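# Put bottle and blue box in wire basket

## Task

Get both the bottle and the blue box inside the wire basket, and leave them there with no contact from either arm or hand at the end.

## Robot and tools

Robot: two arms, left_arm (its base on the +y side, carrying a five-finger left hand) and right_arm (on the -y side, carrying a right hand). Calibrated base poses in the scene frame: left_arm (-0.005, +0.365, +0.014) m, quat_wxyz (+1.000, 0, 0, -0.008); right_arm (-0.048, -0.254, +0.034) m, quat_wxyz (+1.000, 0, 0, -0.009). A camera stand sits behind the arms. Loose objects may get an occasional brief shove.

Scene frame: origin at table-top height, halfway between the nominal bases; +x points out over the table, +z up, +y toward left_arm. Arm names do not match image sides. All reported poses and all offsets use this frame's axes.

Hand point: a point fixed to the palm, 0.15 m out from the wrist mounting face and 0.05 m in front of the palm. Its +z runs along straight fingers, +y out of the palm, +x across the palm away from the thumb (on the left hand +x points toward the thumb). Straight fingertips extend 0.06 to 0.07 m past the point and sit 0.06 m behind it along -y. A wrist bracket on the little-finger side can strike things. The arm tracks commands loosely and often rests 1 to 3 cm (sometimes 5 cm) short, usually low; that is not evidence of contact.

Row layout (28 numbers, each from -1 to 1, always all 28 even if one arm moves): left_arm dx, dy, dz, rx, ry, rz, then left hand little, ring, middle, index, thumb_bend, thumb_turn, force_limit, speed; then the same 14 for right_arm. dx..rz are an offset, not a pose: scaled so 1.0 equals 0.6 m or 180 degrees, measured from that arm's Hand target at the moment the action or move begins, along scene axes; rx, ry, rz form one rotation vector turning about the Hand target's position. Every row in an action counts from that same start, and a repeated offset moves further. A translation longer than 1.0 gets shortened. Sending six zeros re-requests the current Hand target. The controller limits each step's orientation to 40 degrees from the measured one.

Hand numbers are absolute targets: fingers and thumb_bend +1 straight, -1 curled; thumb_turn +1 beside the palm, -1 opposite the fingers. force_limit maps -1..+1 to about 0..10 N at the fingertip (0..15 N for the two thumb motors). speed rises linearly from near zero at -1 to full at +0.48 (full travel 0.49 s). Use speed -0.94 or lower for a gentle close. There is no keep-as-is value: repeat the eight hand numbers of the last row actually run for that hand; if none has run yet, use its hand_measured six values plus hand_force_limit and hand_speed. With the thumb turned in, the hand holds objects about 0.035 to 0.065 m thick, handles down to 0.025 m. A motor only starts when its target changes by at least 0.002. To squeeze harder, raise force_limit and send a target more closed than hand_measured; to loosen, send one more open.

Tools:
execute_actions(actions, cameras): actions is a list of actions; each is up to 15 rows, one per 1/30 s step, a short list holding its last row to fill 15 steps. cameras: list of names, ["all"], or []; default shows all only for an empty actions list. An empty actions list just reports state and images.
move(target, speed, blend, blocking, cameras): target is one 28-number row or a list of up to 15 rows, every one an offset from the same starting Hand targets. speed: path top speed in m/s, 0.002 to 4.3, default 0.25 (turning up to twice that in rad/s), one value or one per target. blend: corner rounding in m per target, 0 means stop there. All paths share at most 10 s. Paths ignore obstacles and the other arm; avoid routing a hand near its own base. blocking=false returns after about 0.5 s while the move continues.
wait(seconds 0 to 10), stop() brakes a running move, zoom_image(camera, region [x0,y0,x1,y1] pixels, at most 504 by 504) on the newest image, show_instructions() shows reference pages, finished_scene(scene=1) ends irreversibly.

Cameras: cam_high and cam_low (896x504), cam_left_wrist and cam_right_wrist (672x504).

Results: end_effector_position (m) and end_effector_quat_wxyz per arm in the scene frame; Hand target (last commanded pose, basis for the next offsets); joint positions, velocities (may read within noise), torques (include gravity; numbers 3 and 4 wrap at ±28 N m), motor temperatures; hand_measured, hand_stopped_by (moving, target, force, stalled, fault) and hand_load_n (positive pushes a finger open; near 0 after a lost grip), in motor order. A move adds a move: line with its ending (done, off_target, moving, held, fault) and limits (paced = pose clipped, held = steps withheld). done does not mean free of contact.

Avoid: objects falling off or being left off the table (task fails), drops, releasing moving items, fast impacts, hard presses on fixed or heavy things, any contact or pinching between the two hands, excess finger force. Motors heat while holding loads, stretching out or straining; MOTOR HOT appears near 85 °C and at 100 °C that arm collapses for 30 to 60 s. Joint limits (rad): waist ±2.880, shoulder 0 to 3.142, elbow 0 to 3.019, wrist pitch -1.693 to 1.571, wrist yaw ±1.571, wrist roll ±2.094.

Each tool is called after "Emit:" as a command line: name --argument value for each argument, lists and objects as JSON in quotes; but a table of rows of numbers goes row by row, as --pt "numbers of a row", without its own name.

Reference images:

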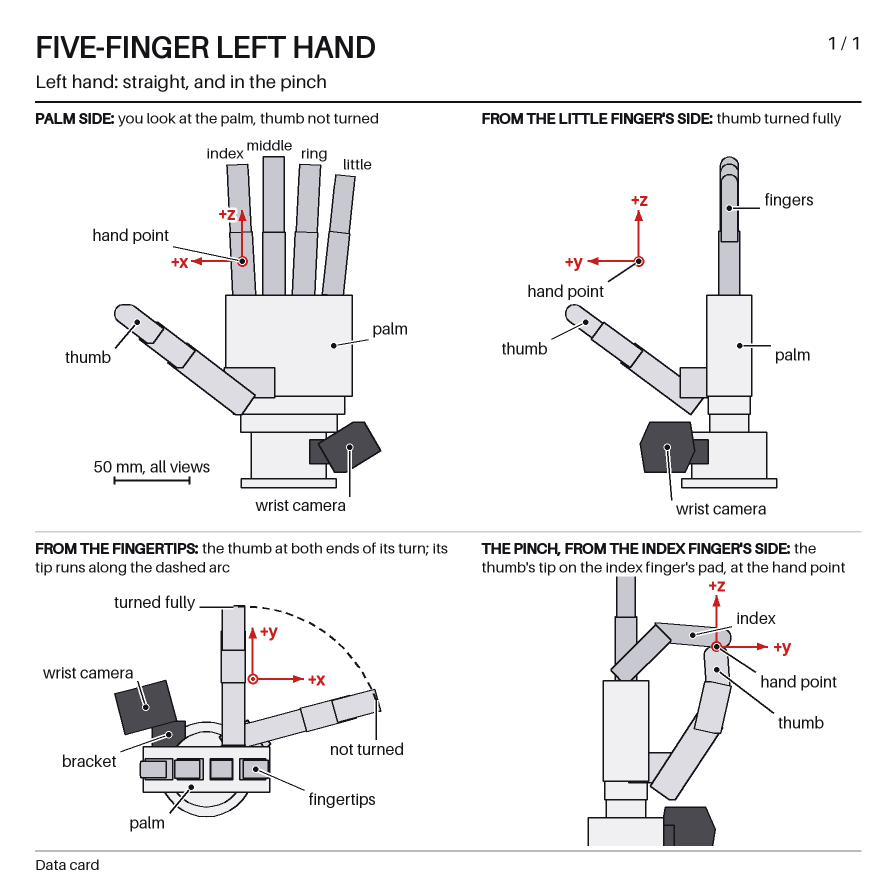

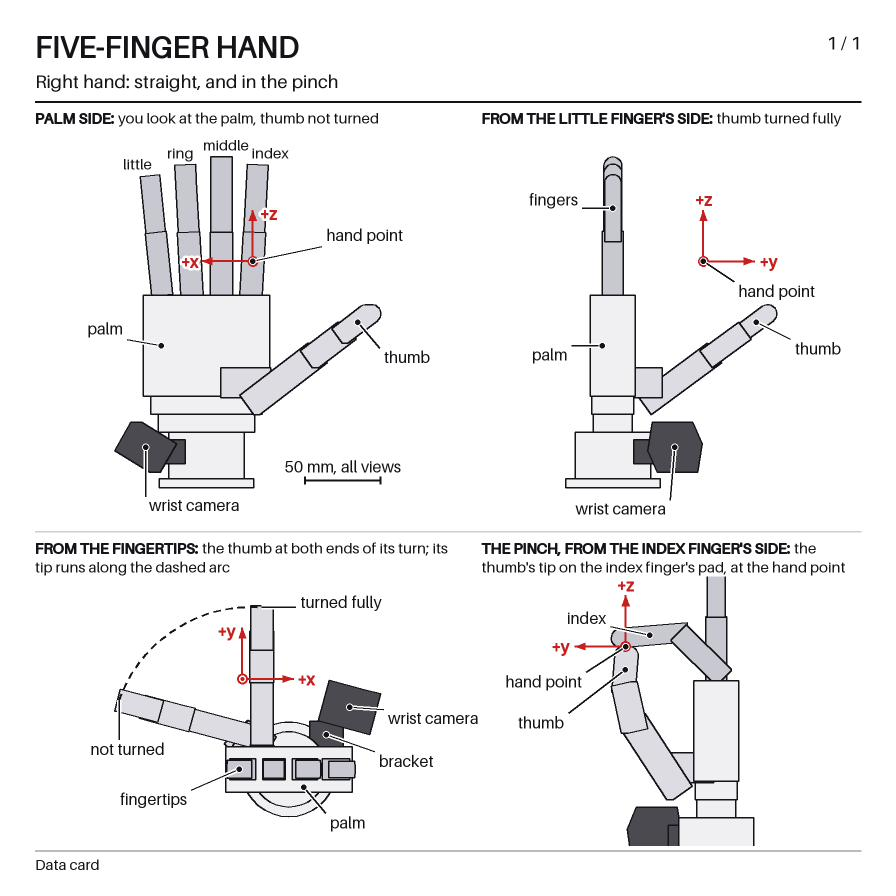

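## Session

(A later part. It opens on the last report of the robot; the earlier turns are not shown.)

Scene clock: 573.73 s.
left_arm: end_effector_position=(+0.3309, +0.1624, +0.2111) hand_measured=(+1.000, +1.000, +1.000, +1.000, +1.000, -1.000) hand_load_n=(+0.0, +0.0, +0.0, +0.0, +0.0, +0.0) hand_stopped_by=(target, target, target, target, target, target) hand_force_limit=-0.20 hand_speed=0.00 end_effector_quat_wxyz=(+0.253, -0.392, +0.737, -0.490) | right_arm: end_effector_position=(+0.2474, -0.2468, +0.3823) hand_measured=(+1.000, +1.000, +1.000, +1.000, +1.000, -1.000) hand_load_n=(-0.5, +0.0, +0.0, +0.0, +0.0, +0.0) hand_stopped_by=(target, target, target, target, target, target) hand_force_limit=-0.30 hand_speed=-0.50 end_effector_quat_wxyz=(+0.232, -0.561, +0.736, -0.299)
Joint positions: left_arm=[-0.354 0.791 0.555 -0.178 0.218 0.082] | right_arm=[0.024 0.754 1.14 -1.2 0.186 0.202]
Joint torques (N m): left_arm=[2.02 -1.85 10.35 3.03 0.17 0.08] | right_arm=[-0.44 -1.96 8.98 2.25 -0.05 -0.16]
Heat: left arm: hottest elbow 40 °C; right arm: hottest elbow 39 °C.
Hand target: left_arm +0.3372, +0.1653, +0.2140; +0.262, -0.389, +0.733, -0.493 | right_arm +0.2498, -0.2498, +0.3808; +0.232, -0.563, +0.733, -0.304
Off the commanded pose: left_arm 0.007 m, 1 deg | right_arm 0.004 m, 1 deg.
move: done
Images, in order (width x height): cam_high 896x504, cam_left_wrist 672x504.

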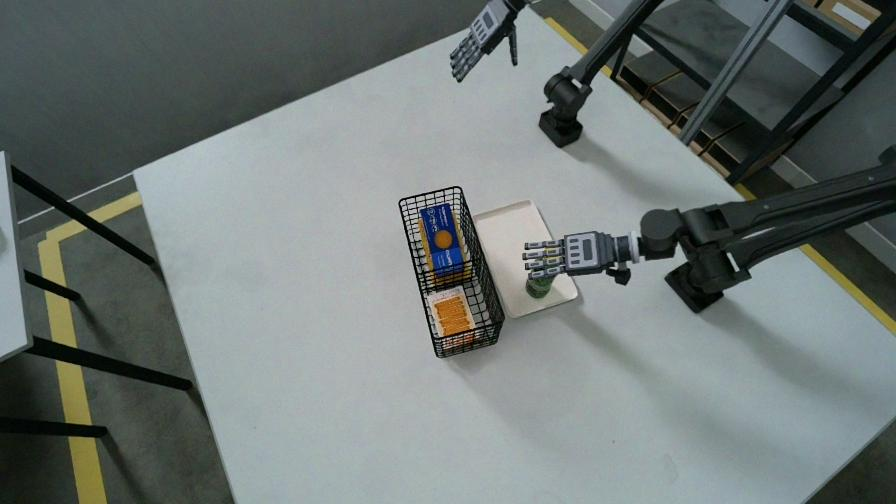

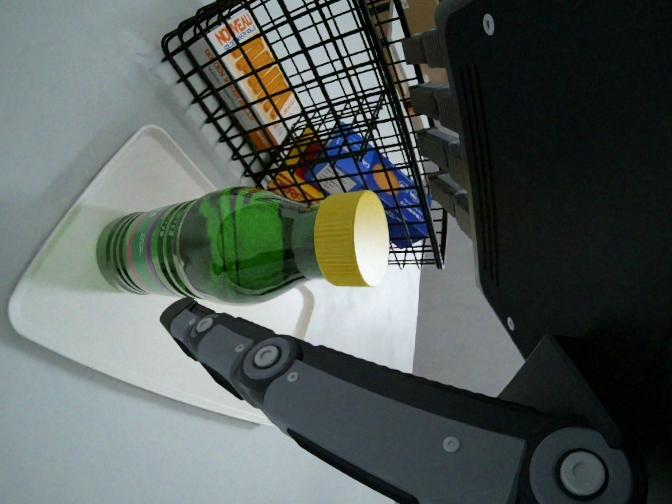

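Emit:
move --target '[0,0,0,0,0,0,1,1,-0.3,-0.3,-0.3,-1,-0.1,-0.8,0,0,0,0,0,0,1,1,1,1,1,-1,-0.3,-0.5]' --cameras '["cam_left_wrist","cam_high","cam_low"]' --speed 0.1

Emit:
zoom_image --camera "cam_high" --region '[500, 200, 620, 310]'

Emit:
zoom_image --camera "cam_low" --region '[440, 200, 560, 350]'

Scene clock: 582.57 s.
left_arm: end_effector_position=(+0.3322, +0.1617, +0.2133) hand_measured=(+1.000, +1.000, -0.068, +0.024, +0.500, -1.000) hand_load_n=(+0.0, -0.5, +2.0, +4.0, +6.5, +0.0) hand_stopped_by=(target, target, force, force, force, target) hand_force_limit=-0.10 hand_speed=-0.80 end_effector_quat_wxyz=(+0.255, -0.389, +0.735, -0.493) | right_arm: end_effector_position=(+0.2474, -0.2468, +0.3823) hand_measured=(+1.000, +1.000, +1.000, +1.000, +1.000, -1.000) hand_load_n=(+0.0, +0.0, +0.0, +0.0, +0.0, +0.0) hand_stopped_by=(target, target, target, target, target, target) hand_force_limit=-0.30 hand_speed=-0.50 end_effector_quat_wxyz=(+0.232, -0.561, +0.736, -0.299)
Joint positions: left_arm=[-0.354 0.791 0.555 -0.168 0.219 0.082] | right_arm=[0.024 0.754 1.14 -1.2 0.186 0.202]
Joint torques (N m): left_arm=[2.14 -1.96 10.3 2.63 0.14 0.07] | right_arm=[-0.5 -1.96 8.99 2.24 -0.05 -0.16]
Heat: left arm: hottest elbow 39 °C; right arm: hottest elbow 39 °C.
Hand target: left_arm +0.3372, +0.1653, +0.2140; +0.262, -0.389, +0.733, -0.493 | right_arm +0.2498, -0.2498, +0.3808; +0.232, -0.563, +0.733, -0.304
Off the commanded pose: left_arm 0.006 m, 1 deg | right_arm 0.004 m, 1 deg.
move: done
Images, in order (width x height): cam_high 896x504, cam_low 896x504, cam_left_wrist 672x504.

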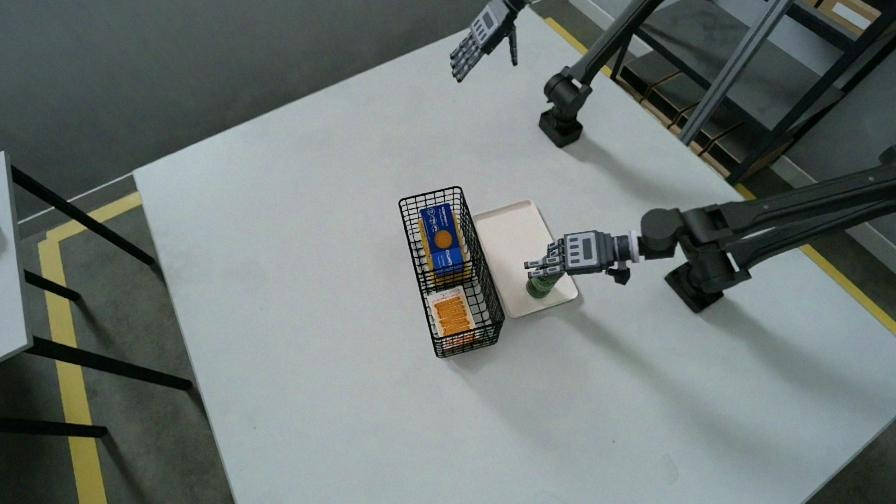

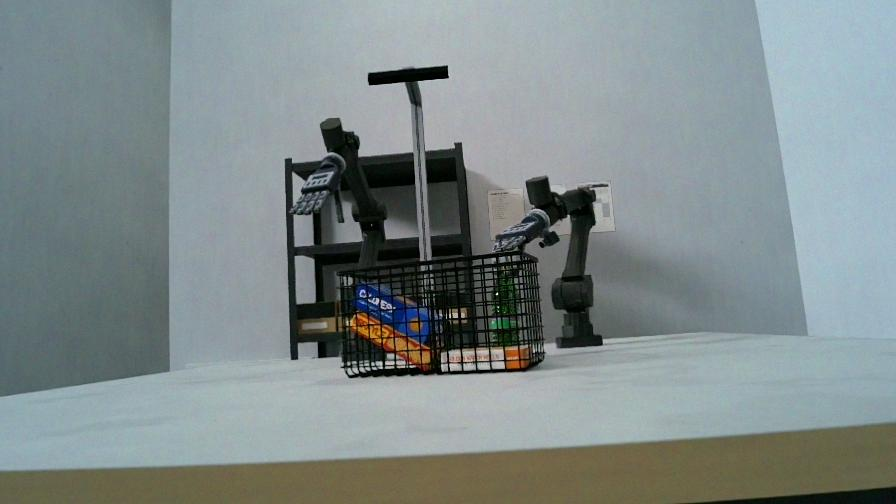

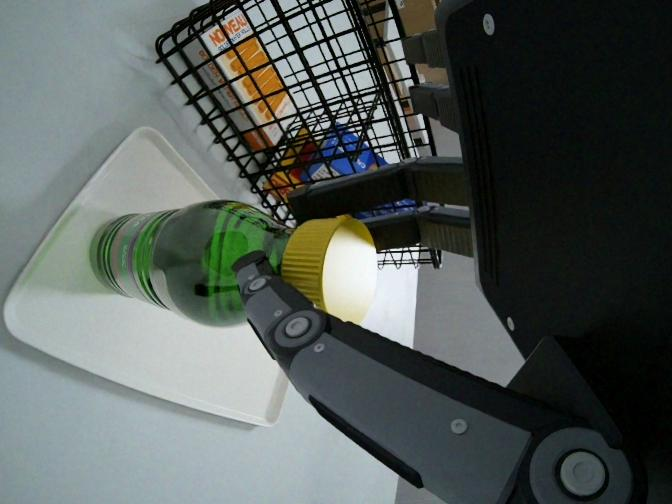

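Scaled by 4.200.

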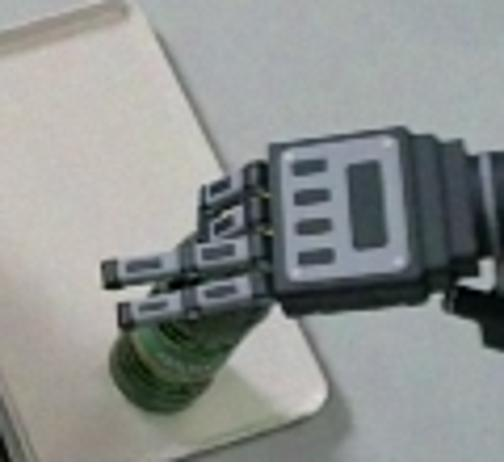

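Scaled by 3.360.

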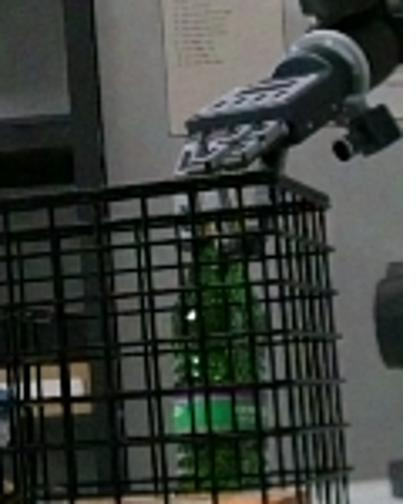

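Emit:
move --target '[0,0,0,0,0,0,1,1,-0.5,-0.5,-0.4,-1,0.3,-0.85,0,0,0,0,0,0,1,1,1,1,1,-1,-0.3,-0.5]' --cameras '["cam_left_wrist"]' --speed 0.1

Scene clock: 587.83 s.
left_arm: end_effector_position=(+0.3325, +0.1621, +0.2131) hand_measured=(+1.000, +1.000, -0.500, -0.002, +0.496, -1.000) hand_load_n=(+0.0, +0.0, +0.0, +1.0, +1.0, -0.5) hand_stopped_by=(target, target, target, force, force, target) hand_force_limit=0.30 hand_speed=-0.85 end_effector_quat_wxyz=(+0.256, -0.389, +0.735, -0.493) | right_arm: end_effector_position=(+0.2474, -0.2468, +0.3823) hand_measured=(+1.000, +1.000, +1.000, +1.000, +1.000, -1.000) hand_load_n=(+0.0, +0.0, +0.0, +0.0, +0.0, +0.0) hand_stopped_by=(target, target, target, target, target, target) hand_force_limit=-0.30 hand_speed=-0.50 end_effector_quat_wxyz=(+0.232, -0.561, +0.736, -0.299)
Joint positions: left_arm=[-0.352 0.791 0.555 -0.168 0.219 0.084] | right_arm=[0.024 0.754 1.14 -1.2 0.186 0.202]
Joint torques (N m): left_arm=[1.9 -2.02 10.35 2.62 0.14 0.05] | right_arm=[-0.5 -1.96 8.99 2.25 -0.05 -0.16]
Heat: left arm: hottest elbow 38 °C; right arm: hottest elbow 39 °C.
Hand target: left_arm +0.3372, +0.1652, +0.2141; +0.262, -0.389, +0.733, -0.493 | right_arm +0.2498, -0.2498, +0.3808; +0.232, -0.563, +0.733, -0.304
Off the commanded pose: left_arm 0.006 m, 1 deg | right_arm 0.004 m, 1 deg.
move: done
Images, in order (width x height): cam_left_wrist 672x504.

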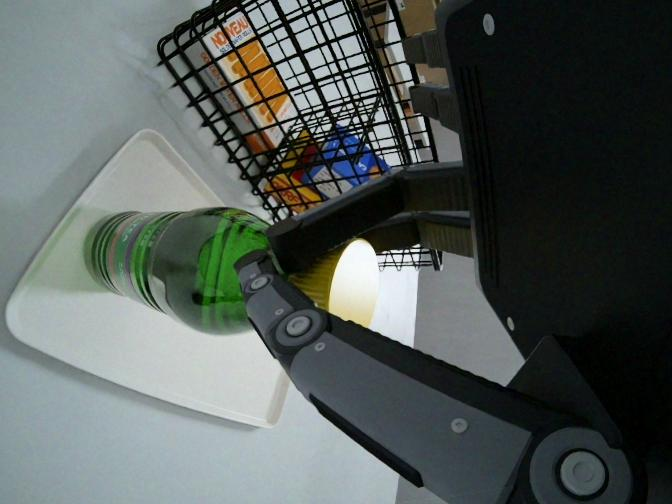

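Emit:
move --target '[0,0,0,0,0,0,1,1,1,1,1,-1,0.0,-0.7,0,0,0,0,0,0,1,1,1,1,1,-1,-0.3,-0.5]' --cameras '["cam_left_wrist","cam_high","cam_low"]' --speed 0.1

Emit:
zoom_image --camera "cam_high" --region '[500, 200, 620, 310]'

Scene clock: 597.23 s.
left_arm: end_effector_position=(+0.3328, +0.1626, +0.2131) hand_measured=(+1.000, +1.000, +1.000, +1.000, +1.000, -1.000) hand_load_n=(+0.0, +0.0, +0.0, +0.0, +0.0, +0.0) hand_stopped_by=(target, target, target, target, target, target) hand_force_limit=0.00 hand_speed=-0.70 end_effector_quat_wxyz=(+0.256, -0.389, +0.735, -0.493) | right_arm: end_effector_position=(+0.2474, -0.2468, +0.3823) hand_measured=(+1.000, +1.000, +1.000, +1.000, +1.000, -1.000) hand_load_n=(+0.0, +0.0, +0.0, +0.0, +0.0, +0.0) hand_stopped_by=(target, target, target, target, target, target) hand_force_limit=-0.30 hand_speed=-0.50 end_effector_quat_wxyz=(+0.232, -0.561, +0.736, -0.299)
Joint positions: left_arm=[-0.351 0.791 0.555 -0.168 0.219 0.085] | right_arm=[0.024 0.754 1.14 -1.2 0.186 0.202]
Joint torques (N m): left_arm=[1.9 -1.85 10.37 2.65 0.15 0.04] | right_arm=[-0.44 -2.02 8.99 2.22 -0.05 -0.16]
Heat: left arm: hottest elbow 38 °C; right arm: hottest elbow 39 °C.
Hand target: left_arm +0.3372, +0.1652, +0.2141; +0.262, -0.389, +0.733, -0.493 | right_arm +0.2498, -0.2498, +0.3808; +0.232, -0.563, +0.733, -0.304
Off the commanded pose: left_arm 0.005 m, 1 deg | right_arm 0.004 m, 1 deg.
move: done
Images, in order (width x height): cam_high 896x504, cam_low 896x504, cam_left_wrist 672x504.

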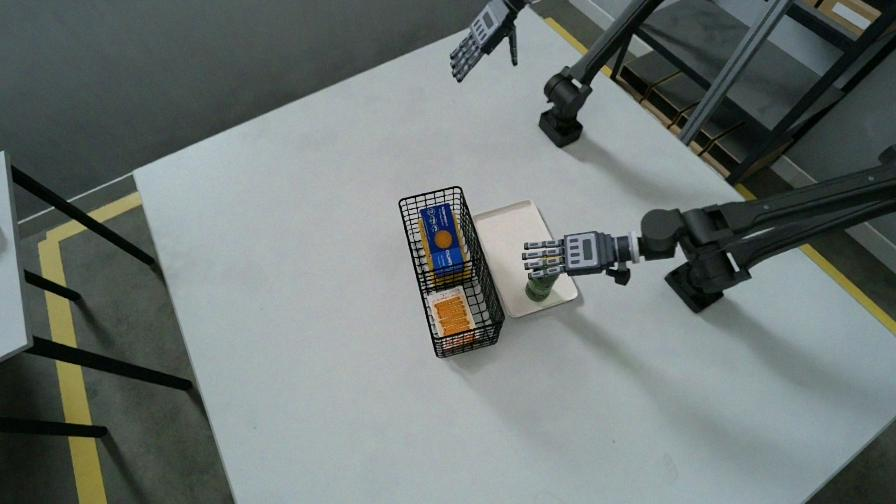

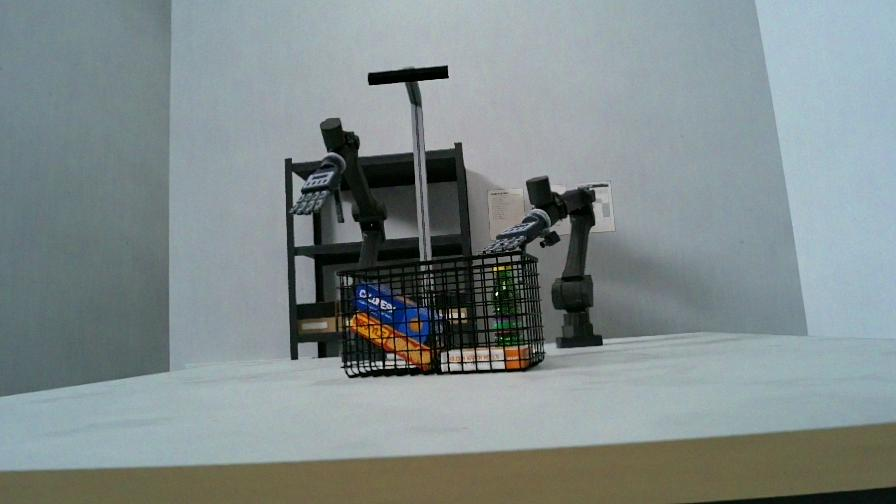

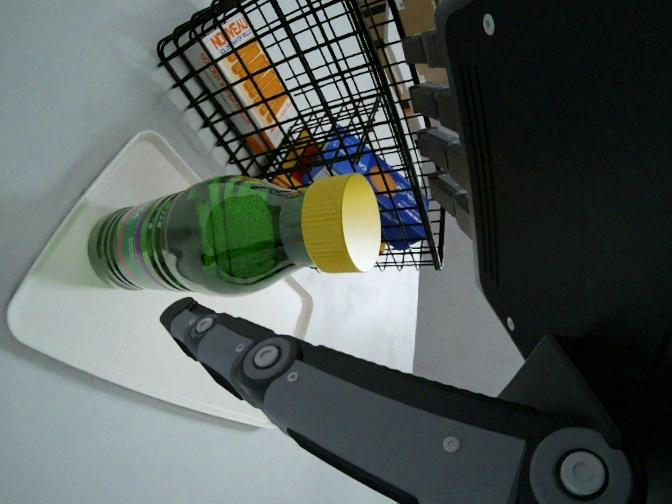

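Scaled by 4.200.

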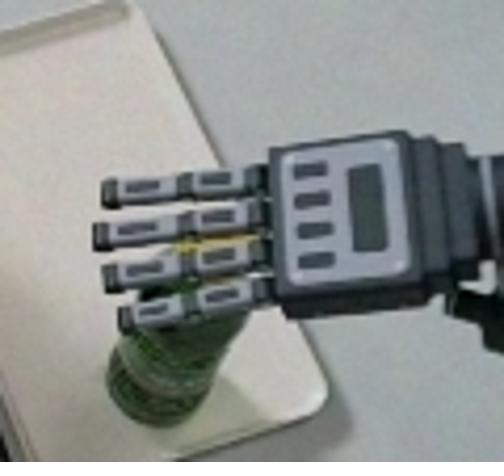

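Emit:
move --pt "-0.007 -0.011 0.09 0 0 0 1 1 1 1 1 -1 0 -0.7 0 0 0 0 0 0 1 1 1 1 1 -1 -0.3 -0.5" --pt "-0.007 -0.011 0 0 0 0 0.6 0.5 0.5 0.5 0.8 -1 0 -0.5 0 0 0 0 0 0 1 1 1 1 1 -1 -0.3 -0.5" --cameras '["cam_left_wrist","cam_high","cam_low"]' --speed 0.1

Emit:
zoom_image --camera "cam_high" --region '[500, 200, 620, 310]'

Scene clock: 615.53 s.
left_arm: end_effector_position=(+0.3318, +0.1643, +0.2108) hand_measured=(+0.600, +0.500, +0.500, +0.500, +0.800, -1.000) hand_load_n=(+0.0, +0.0, +0.0, +0.0, +0.0, +0.0) hand_stopped_by=(target, target, target, target, target, target) hand_force_limit=0.00 hand_speed=-0.50 end_effector_quat_wxyz=(+0.261, -0.394, +0.735, -0.486) | right_arm: end_effector_position=(+0.2474, -0.2468, +0.3823) hand_measured=(+1.000, +1.000, +1.000, +1.000, +1.000, -1.000) hand_load_n=(+0.0, +0.0, +0.0, +0.0, +0.0, +0.0) hand_stopped_by=(target, target, target, target, target, target) hand_force_limit=-0.30 hand_speed=-0.50 end_effector_quat_wxyz=(+0.232, -0.561, +0.736, -0.299)
Joint positions: left_arm=[-0.36 0.785 0.552 -0.176 0.194 0.085] | right_arm=[0.024 0.754 1.14 -1.2 0.186 0.202]
Joint torques (N m): left_arm=[0.03 -1.96 10.41 2.95 0.01 -0.08] | right_arm=[-0.44 -1.96 8.99 2.24 -0.05 -0.16]
Heat: left arm: hottest elbow 38 °C; right arm: hottest elbow 39 °C.
Hand target: left_arm +0.3331, +0.1586, +0.2142; +0.262, -0.389, +0.733, -0.493 | right_arm +0.2498, -0.2498, +0.3808; +0.232, -0.563, +0.733, -0.304
Off the commanded pose: left_arm 0.007 m, 1 deg | right_arm 0.004 m, 1 deg.
move: done
Images, in order (width x height): cam_high 896x504, cam_low 896x504, cam_left_wrist 672x504.

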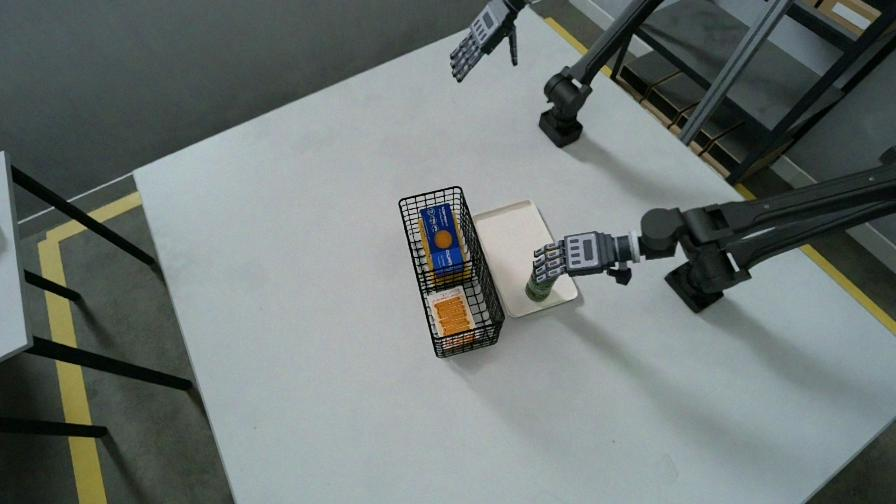

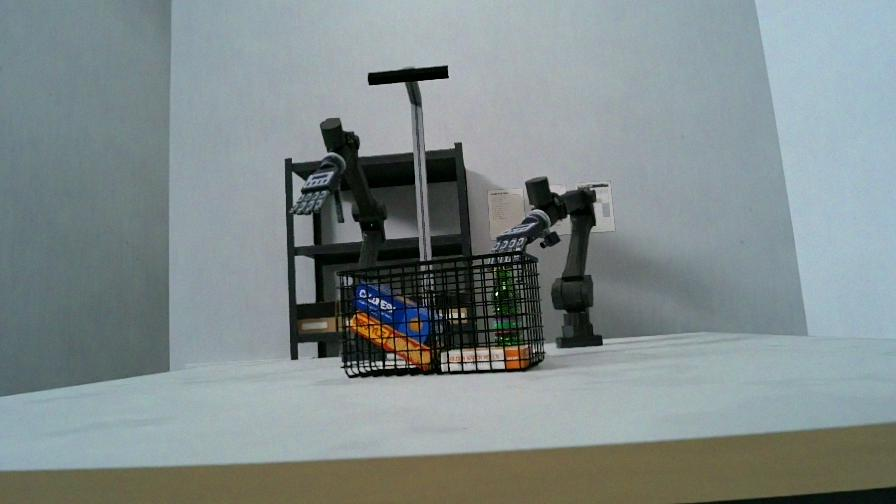

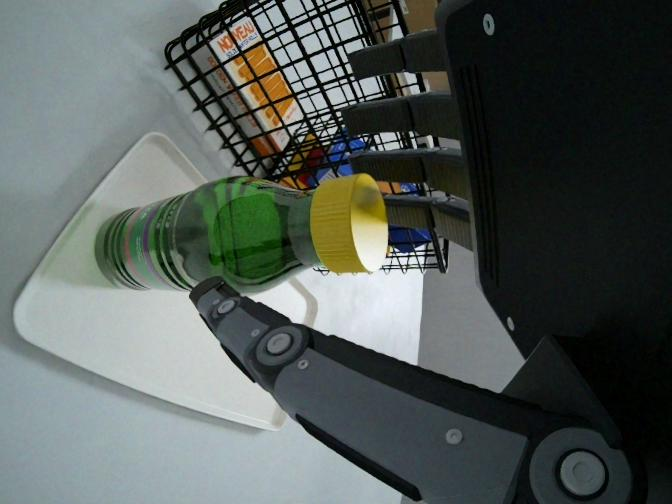

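Scaled by 4.200.

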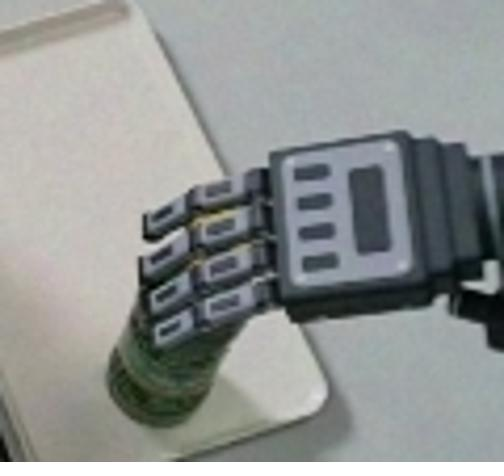

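Emit:
move --pt "0.003 -0.019 0.1 0 0 0 1 1 1 1 1 -1 0 -0.2 0 0 0 0 0 0 1 1 1 1 1 -1 -0.3 -0.5" --pt "0.003 -0.019 0 0 0 0 0.6 0.5 0.5 0.5 0.8 -1 0 -0.5 0 0 0 0 0 0 1 1 1 1 1 -1 -0.3 -0.5" --cameras '["cam_left_wrist"]' --speed 0.1

Scene clock: 637.60 s.
left_arm: end_effector_position=(+0.3339, +0.1533, +0.2110) hand_measured=(+0.600, +0.500, +0.500, +0.500, +0.800, -1.000) hand_load_n=(+0.0, +0.0, +0.0, +0.0, +0.0, +0.0) hand_stopped_by=(target, target, target, target, target, target) hand_force_limit=0.00 hand_speed=-0.50 end_effector_quat_wxyz=(+0.263, -0.392, +0.736, -0.486) | right_arm: end_effector_position=(+0.2474, -0.2468, +0.3823) hand_measured=(+1.000, +1.000, +1.000, +1.000, +1.000, -1.000) hand_load_n=(+0.0, +0.0, +0.0, +0.0, +0.0, +0.0) hand_stopped_by=(target, target, target, target, target, target) hand_force_limit=-0.30 hand_speed=-0.50 end_effector_quat_wxyz=(+0.232, -0.561, +0.736, -0.299)
Joint positions: left_arm=[-0.4 0.808 0.562 -0.16 0.157 0.074] | right_arm=[0.024 0.754 1.14 -1.2 0.186 0.202]
Joint torques (N m): left_arm=[0.09 -2.08 10.3 2.96 -0.01 -0.11] | right_arm=[-0.5 -1.96 8.98 2.24 -0.05 -0.16]
Heat: left arm: hottest elbow 39 °C; right arm: hottest elbow 39 °C.
Hand target: left_arm +0.3348, +0.1472, +0.2140; +0.262, -0.389, +0.733, -0.493 | right_arm +0.2498, -0.2498, +0.3808; +0.232, -0.563, +0.733, -0.304
Off the commanded pose: left_arm 0.007 m, 1 deg | right_arm 0.004 m, 1 deg.
move: done
Images, in order (width x height): cam_left_wrist 672x504.

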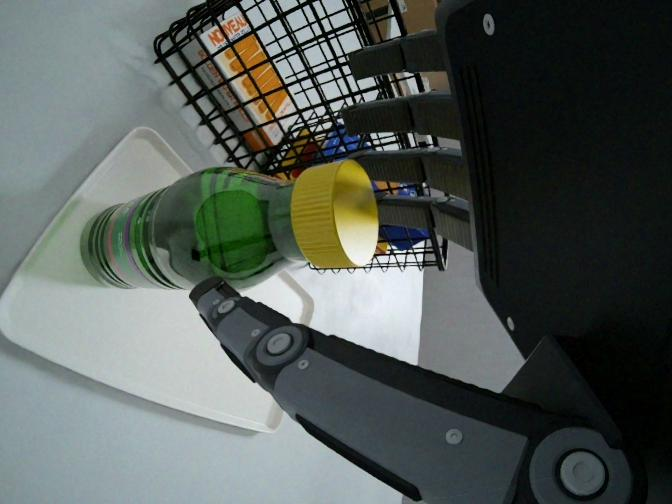

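Emit:
move --target '[0,0,0,0,0,0,0.5,-0.25,-0.25,-0.25,0.5,-1,-0.2,-0.8,0,0,0,0,0,0,1,1,1,1,1,-1,-0.3,-0.5]' --cameras '["cam_left_wrist","cam_high","cam_low"]' --speed 0.1

Emit:
zoom_image --camera "cam_high" --region '[500, 200, 620, 310]'

Scene clock: 645.43 s.
left_arm: end_effector_position=(+0.3349, +0.1529, +0.2125) hand_measured=(+0.500, -0.248, +0.006, -0.052, +0.550, -1.000) hand_load_n=(+0.0, +4.0, +1.5, +9.0, +12.5, +2.5) hand_stopped_by=(target, force, force, force, force, target) hand_force_limit=-0.20 hand_speed=-0.80 end_effector_quat_wxyz=(+0.264, -0.392, +0.734, -0.488) | right_arm: end_effector_position=(+0.2474, -0.2468, +0.3823) hand_measured=(+1.000, +1.000, +1.000, +1.000, +1.000, -1.000) hand_load_n=(+0.0, +0.0, +0.0, +0.0, +0.0, +0.0) hand_stopped_by=(target, target, target, target, target, target) hand_force_limit=-0.30 hand_speed=-0.50 end_effector_quat_wxyz=(+0.232, -0.561, +0.736, -0.299)
Joint positions: left_arm=[-0.4 0.808 0.562 -0.154 0.156 0.071] | right_arm=[0.024 0.754 1.14 -1.2 0.186 0.202]
Joint torques (N m): left_arm=[0.15 -2.08 10.33 2.71 0.03 -0.08] | right_arm=[-0.5 -1.96 8.98 2.24 -0.05 -0.16]
Heat: left arm: hottest elbow 38 °C; right arm: hottest elbow 39 °C.
Hand target: left_arm +0.3348, +0.1472, +0.2141; +0.262, -0.389, +0.733, -0.493 | right_arm +0.2498, -0.2498, +0.3808; +0.232, -0.563, +0.733, -0.304
Off the commanded pose: left_arm 0.006 m, 1 deg | right_arm 0.004 m, 1 deg.
move: done
Images, in order (width x height): cam_high 896x504, cam_low 896x504, cam_left_wrist 672x504.

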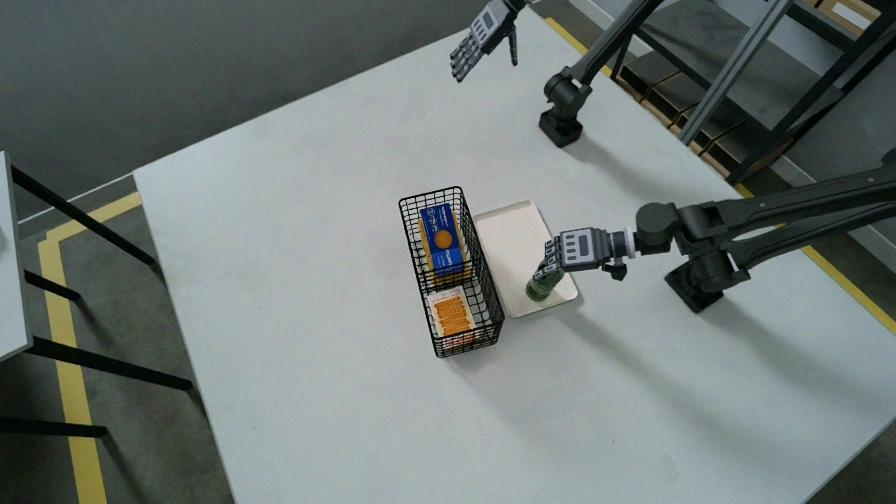

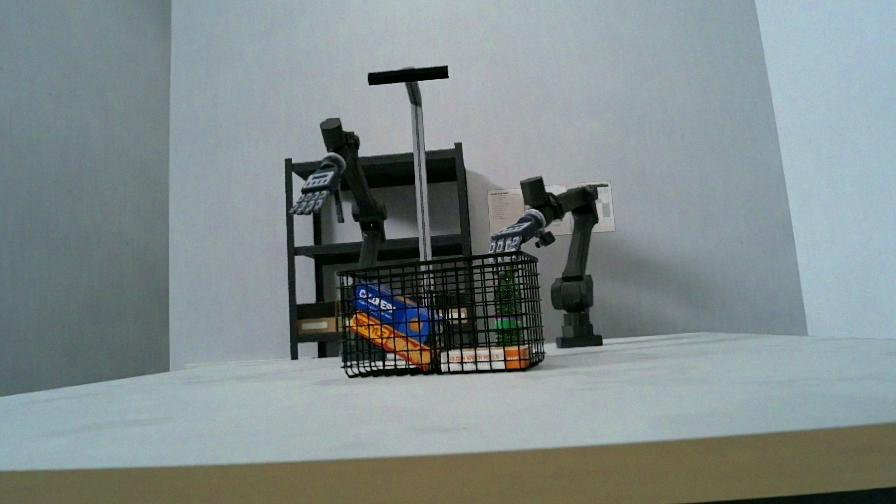

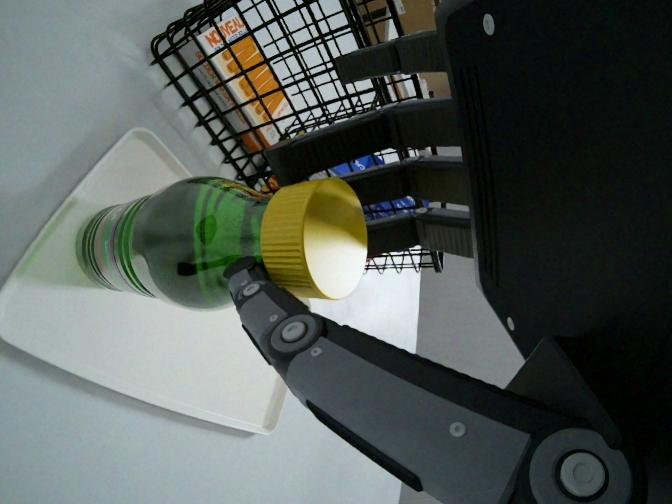

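Scaled by 4.200.

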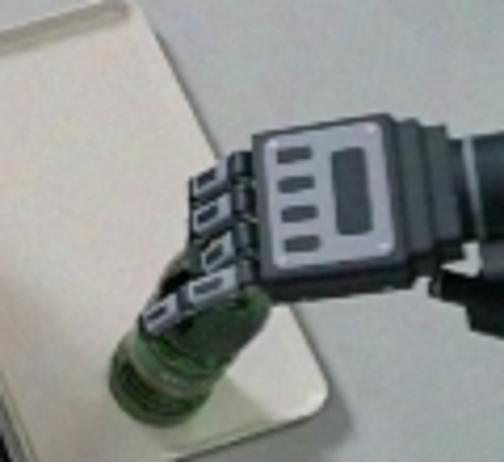

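Emit:
move --target '[0,0,0.1,0,0,0,0.5,-0.25,-0.25,-0.25,0.5,-1,-0.2,-0.8,0,0,0,0,0,0,1,1,1,1,1,-1,-0.3,-0.5]' --cameras '["cam_left_wrist","cam_high","cam_low"]' --speed 0.08

Emit:
zoom_image --camera "cam_low" --region '[440, 200, 600, 380]'

Scene clock: 653.83 s.
left_arm: end_effector_position=(+0.3188, +0.1600, +0.2135) hand_measured=(+0.500, -0.248, +0.006, -0.052, +0.550, -1.000) hand_load_n=(+0.0, +0.0, +3.0, +4.0, +8.0, +1.0) hand_stopped_by=(target, force, force, force, force, target) hand_force_limit=-0.20 hand_speed=-0.80 end_effector_quat_wxyz=(+0.237, -0.409, +0.756, -0.453) | right_arm: end_effector_position=(+0.2474, -0.2468, +0.3823) hand_measured=(+1.000, +1.000, +1.000, +1.000, +1.000, -1.000) hand_load_n=(+0.0, +0.0, +0.0, +0.0, +0.0, +0.0) hand_stopped_by=(target, target, target, target, target, target) hand_force_limit=-0.30 hand_speed=-0.50 end_effector_quat_wxyz=(+0.232, -0.561, +0.736, -0.299)
Joint positions: left_arm=[-0.4 0.791 0.616 -0.329 0.156 0.071] | right_arm=[0.024 0.754 1.14 -1.2 0.186 0.202]
Joint torques (N m): left_arm=[0.21 -4.25 17.37 2.21 0.12 -0.08] | right_arm=[-0.5 -1.96 8.99 2.24 -0.05 -0.16]
Heat: left arm: hottest elbow 38 °C; right arm: hottest elbow 39 °C.
Hand target: left_arm +0.3348, +0.1472, +0.2740; +0.262, -0.389, +0.733, -0.493 | right_arm +0.2498, -0.2498, +0.3808; +0.232, -0.563, +0.733, -0.304
Off the commanded pose: left_arm 0.064 m, 6 deg | right_arm 0.004 m, 1 deg.
move: off_target (left_arm)
Images, in order (width x height): cam_high 896x504, cam_low 896x504, cam_left_wrist 672x504.

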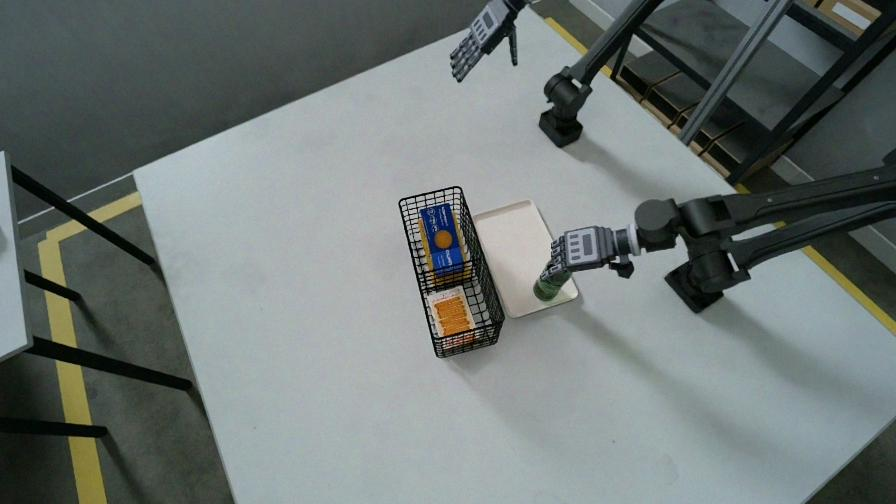

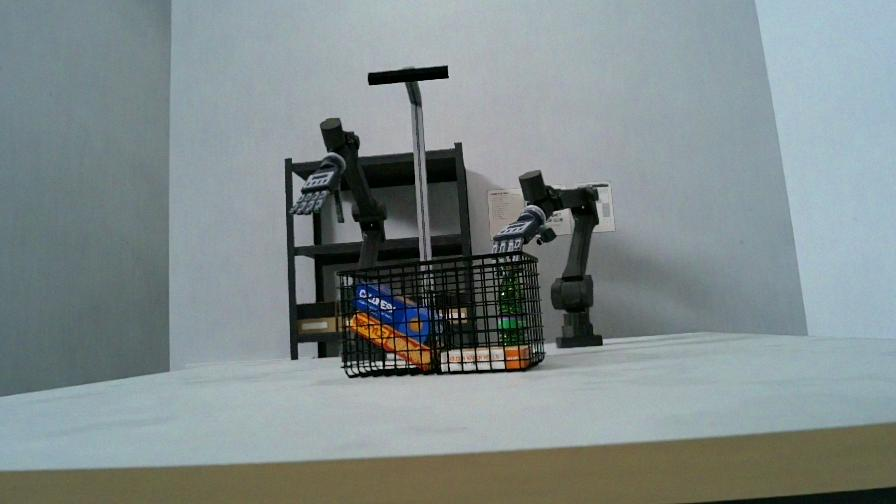

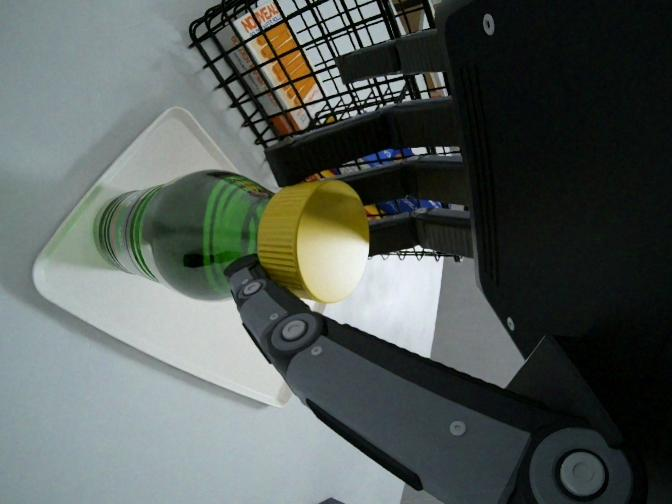

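Scaled by 2.800.

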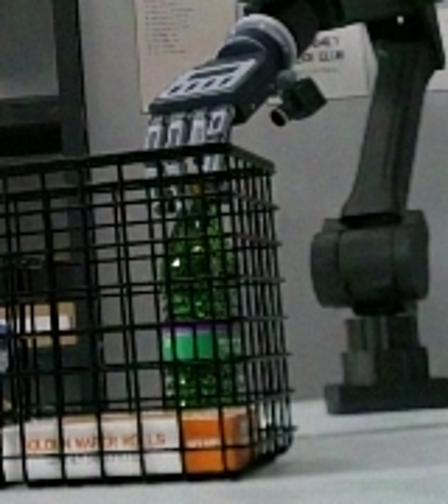

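Emit:
move --target '[0.03,-0.01,0.1,0,0,0,0.5,-0.25,-0.25,-0.25,0.5,-1,-0.2,-0.8,0,0,0,0,0,0,1,1,1,1,1,-1,-0.3,-0.5]' --cameras '["cam_left_wrist","cam_high","cam_low"]' --speed 0.08

Emit:
zoom_image --camera "cam_low" --region '[440, 200, 600, 380]'

Scene clock: 664.67 s.
left_arm: end_effector_position=(+0.3327, +0.1531, +0.2641) hand_measured=(+0.500, -0.248, +0.006, -0.052, +0.550, -1.000) hand_load_n=(+0.0, +0.5, +3.0, +4.5, +8.5, +1.0) hand_stopped_by=(target, force, force, force, force, target) hand_force_limit=-0.20 hand_speed=-0.80 end_effector_quat_wxyz=(+0.230, -0.412, +0.760, -0.447) | right_arm: end_effector_position=(+0.2474, -0.2468, +0.3823) hand_measured=(+1.000, +1.000, +1.000, +1.000, +1.000, -1.000) hand_load_n=(+0.0, +0.0, +0.0, +0.0, +0.5, +0.5) hand_stopped_by=(target, target, target, target, target, target) hand_force_limit=-0.30 hand_speed=-0.50 end_effector_quat_wxyz=(+0.232, -0.561, +0.736, -0.299)
Joint positions: left_arm=[-0.4 0.835 0.778 -0.467 0.159 0.071] | right_arm=[0.024 0.754 1.14 -1.2 0.186 0.202]
Joint torques (N m): left_arm=[0.73 -4.37 18.91 2.7 0.26 -0.05] | right_arm=[-0.56 -1.96 8.98 2.22 -0.05 -0.16]
Heat: left arm: hottest elbow 44 °C; right arm: hottest elbow 39 °C.
Hand target: left_arm +0.3528, +0.1412, +0.3339; +0.262, -0.389, +0.733, -0.493 | right_arm +0.2498, -0.2498, +0.3808; +0.232, -0.563, +0.733, -0.304
Off the commanded pose: left_arm 0.074 m, 8 deg | right_arm 0.004 m, 1 deg.
move: off_target (left_arm)
Images, in order (width x height): cam_high 896x504, cam_low 896x504, cam_left_wrist 672x504.

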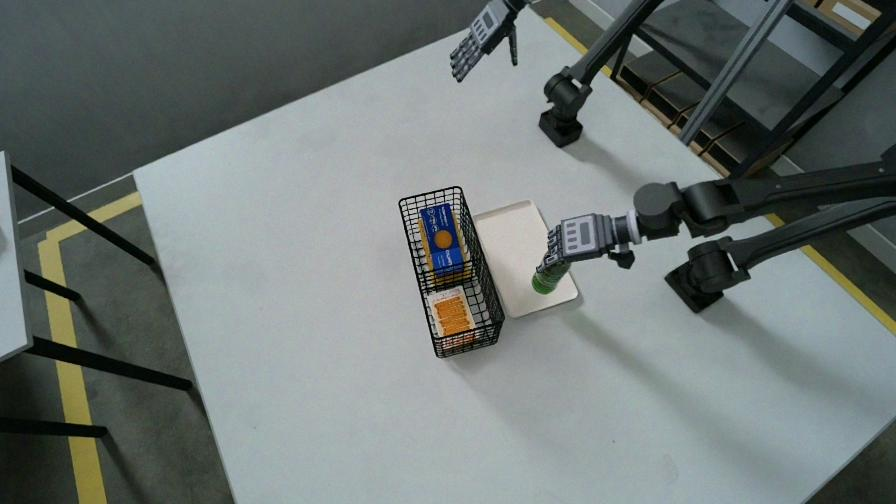

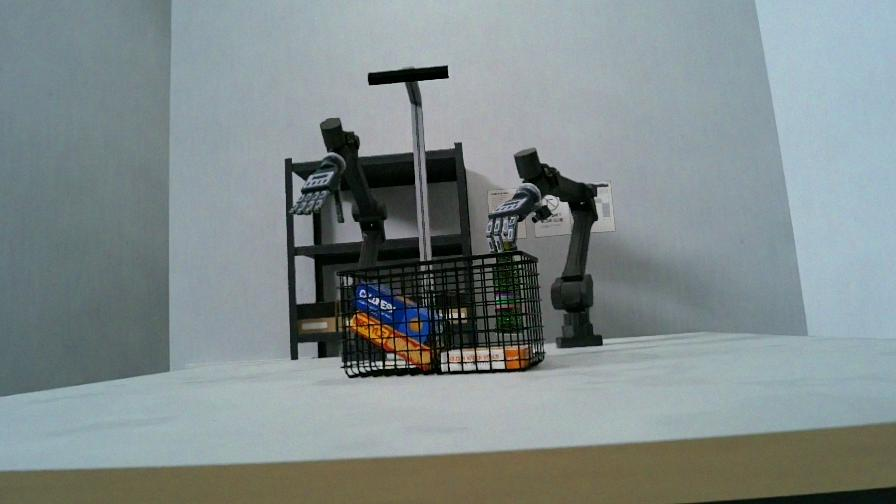

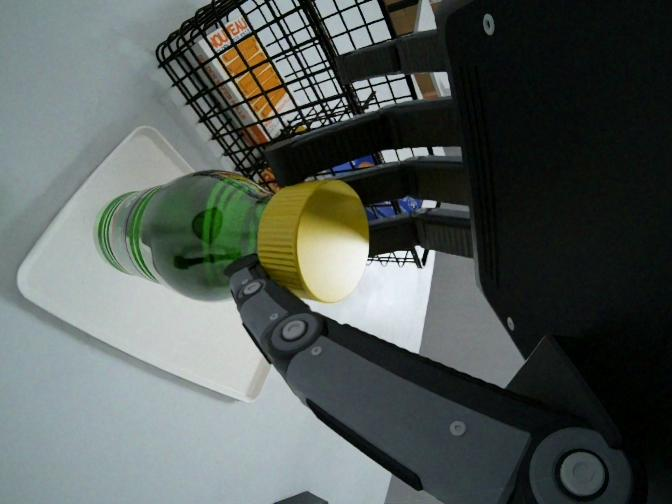

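Scaled by 2.800.

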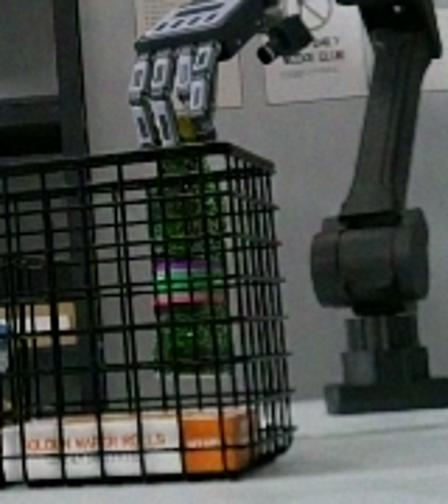

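Emit:
move --target '[0.03,0.0,0.28,0,0,0,0.5,-0.25,-0.25,-0.25,0.5,-1,-0.2,-0.8,0,0,0,0,0,0,1,1,1,1,1,-1,-0.3,-0.5]' --cameras '["cam_left_wrist","cam_high","cam_low"]' --speed 0.1

Scene clock: 679.20 s.
left_arm: end_effector_position=(+0.3642, +0.1392, +0.4340) hand_measured=(+0.500, -0.248, +0.006, -0.052, +0.550, -1.000) hand_load_n=(+0.0, +0.5, +3.0, +4.5, +8.5, +1.0) hand_stopped_by=(target, force, force, force, force, target) hand_force_limit=-0.20 hand_speed=-0.80 end_effector_quat_wxyz=(+0.226, -0.408, +0.761, -0.450) | right_arm: end_effector_position=(+0.2474, -0.2468, +0.3823) hand_measured=(+1.000, +1.000, +1.000, +1.000, +1.000, -1.000) hand_load_n=(+0.0, +0.0, +0.0, -0.5, +0.0, +0.0) hand_stopped_by=(target, target, target, target, target, target) hand_force_limit=-0.30 hand_speed=-0.50 end_effector_quat_wxyz=(+0.232, -0.561, +0.736, -0.299)
Joint positions: left_arm=[-0.392 0.993 1.313 -0.845 0.179 0.076] | right_arm=[0.024 0.754 1.14 -1.2 0.186 0.202]
Joint torques (N m): left_arm=[2.08 -6.3 18.33 2.67 0.29 -0.01] | right_arm=[-0.44 -1.96 8.98 2.24 -0.05 -0.16]
Motor temperatures (°C): left_arm=[26 28 51 27 25 25] | right_arm=[26 26 39 25 28 24]
Heat: left arm: hottest elbow 51 °C; right arm: hottest elbow 39 °C.
Hand target: left_arm +0.3709, +0.1413, +0.5020; +0.262, -0.389, +0.733, -0.493 | right_arm +0.2498, -0.2498, +0.3808; +0.232, -0.563, +0.733, -0.304
Off the commanded pose: left_arm 0.068 m, 8 deg | right_arm 0.004 m, 1 deg.
move: off_target (left_arm)
Images, in order (width x height): cam_high 896x504, cam_low 896x504, cam_left_wrist 672x504.

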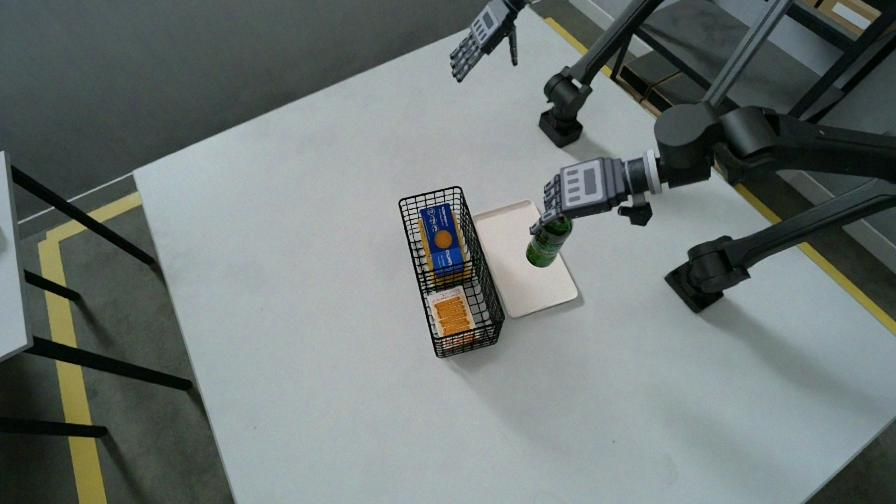

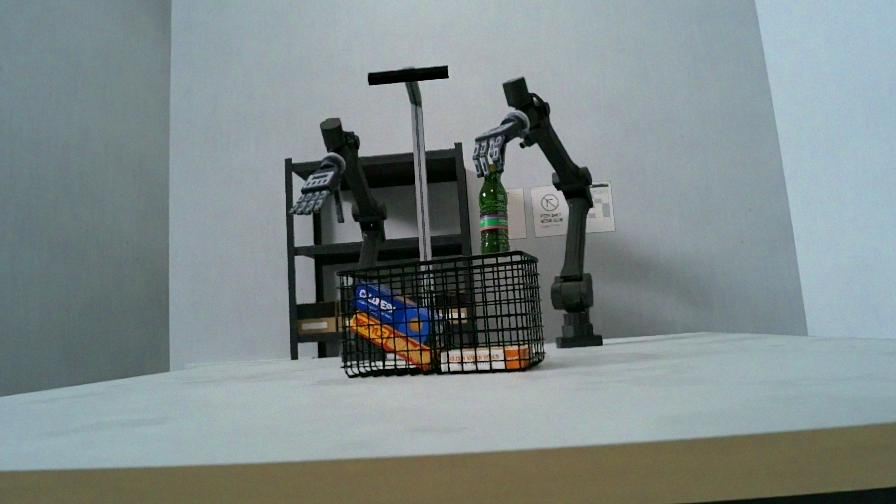

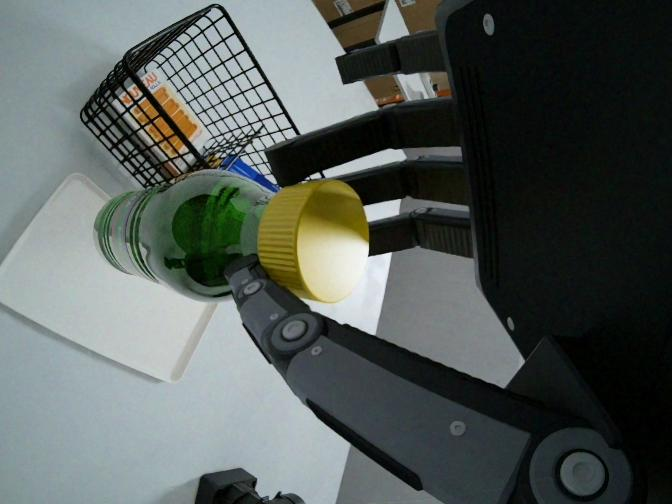

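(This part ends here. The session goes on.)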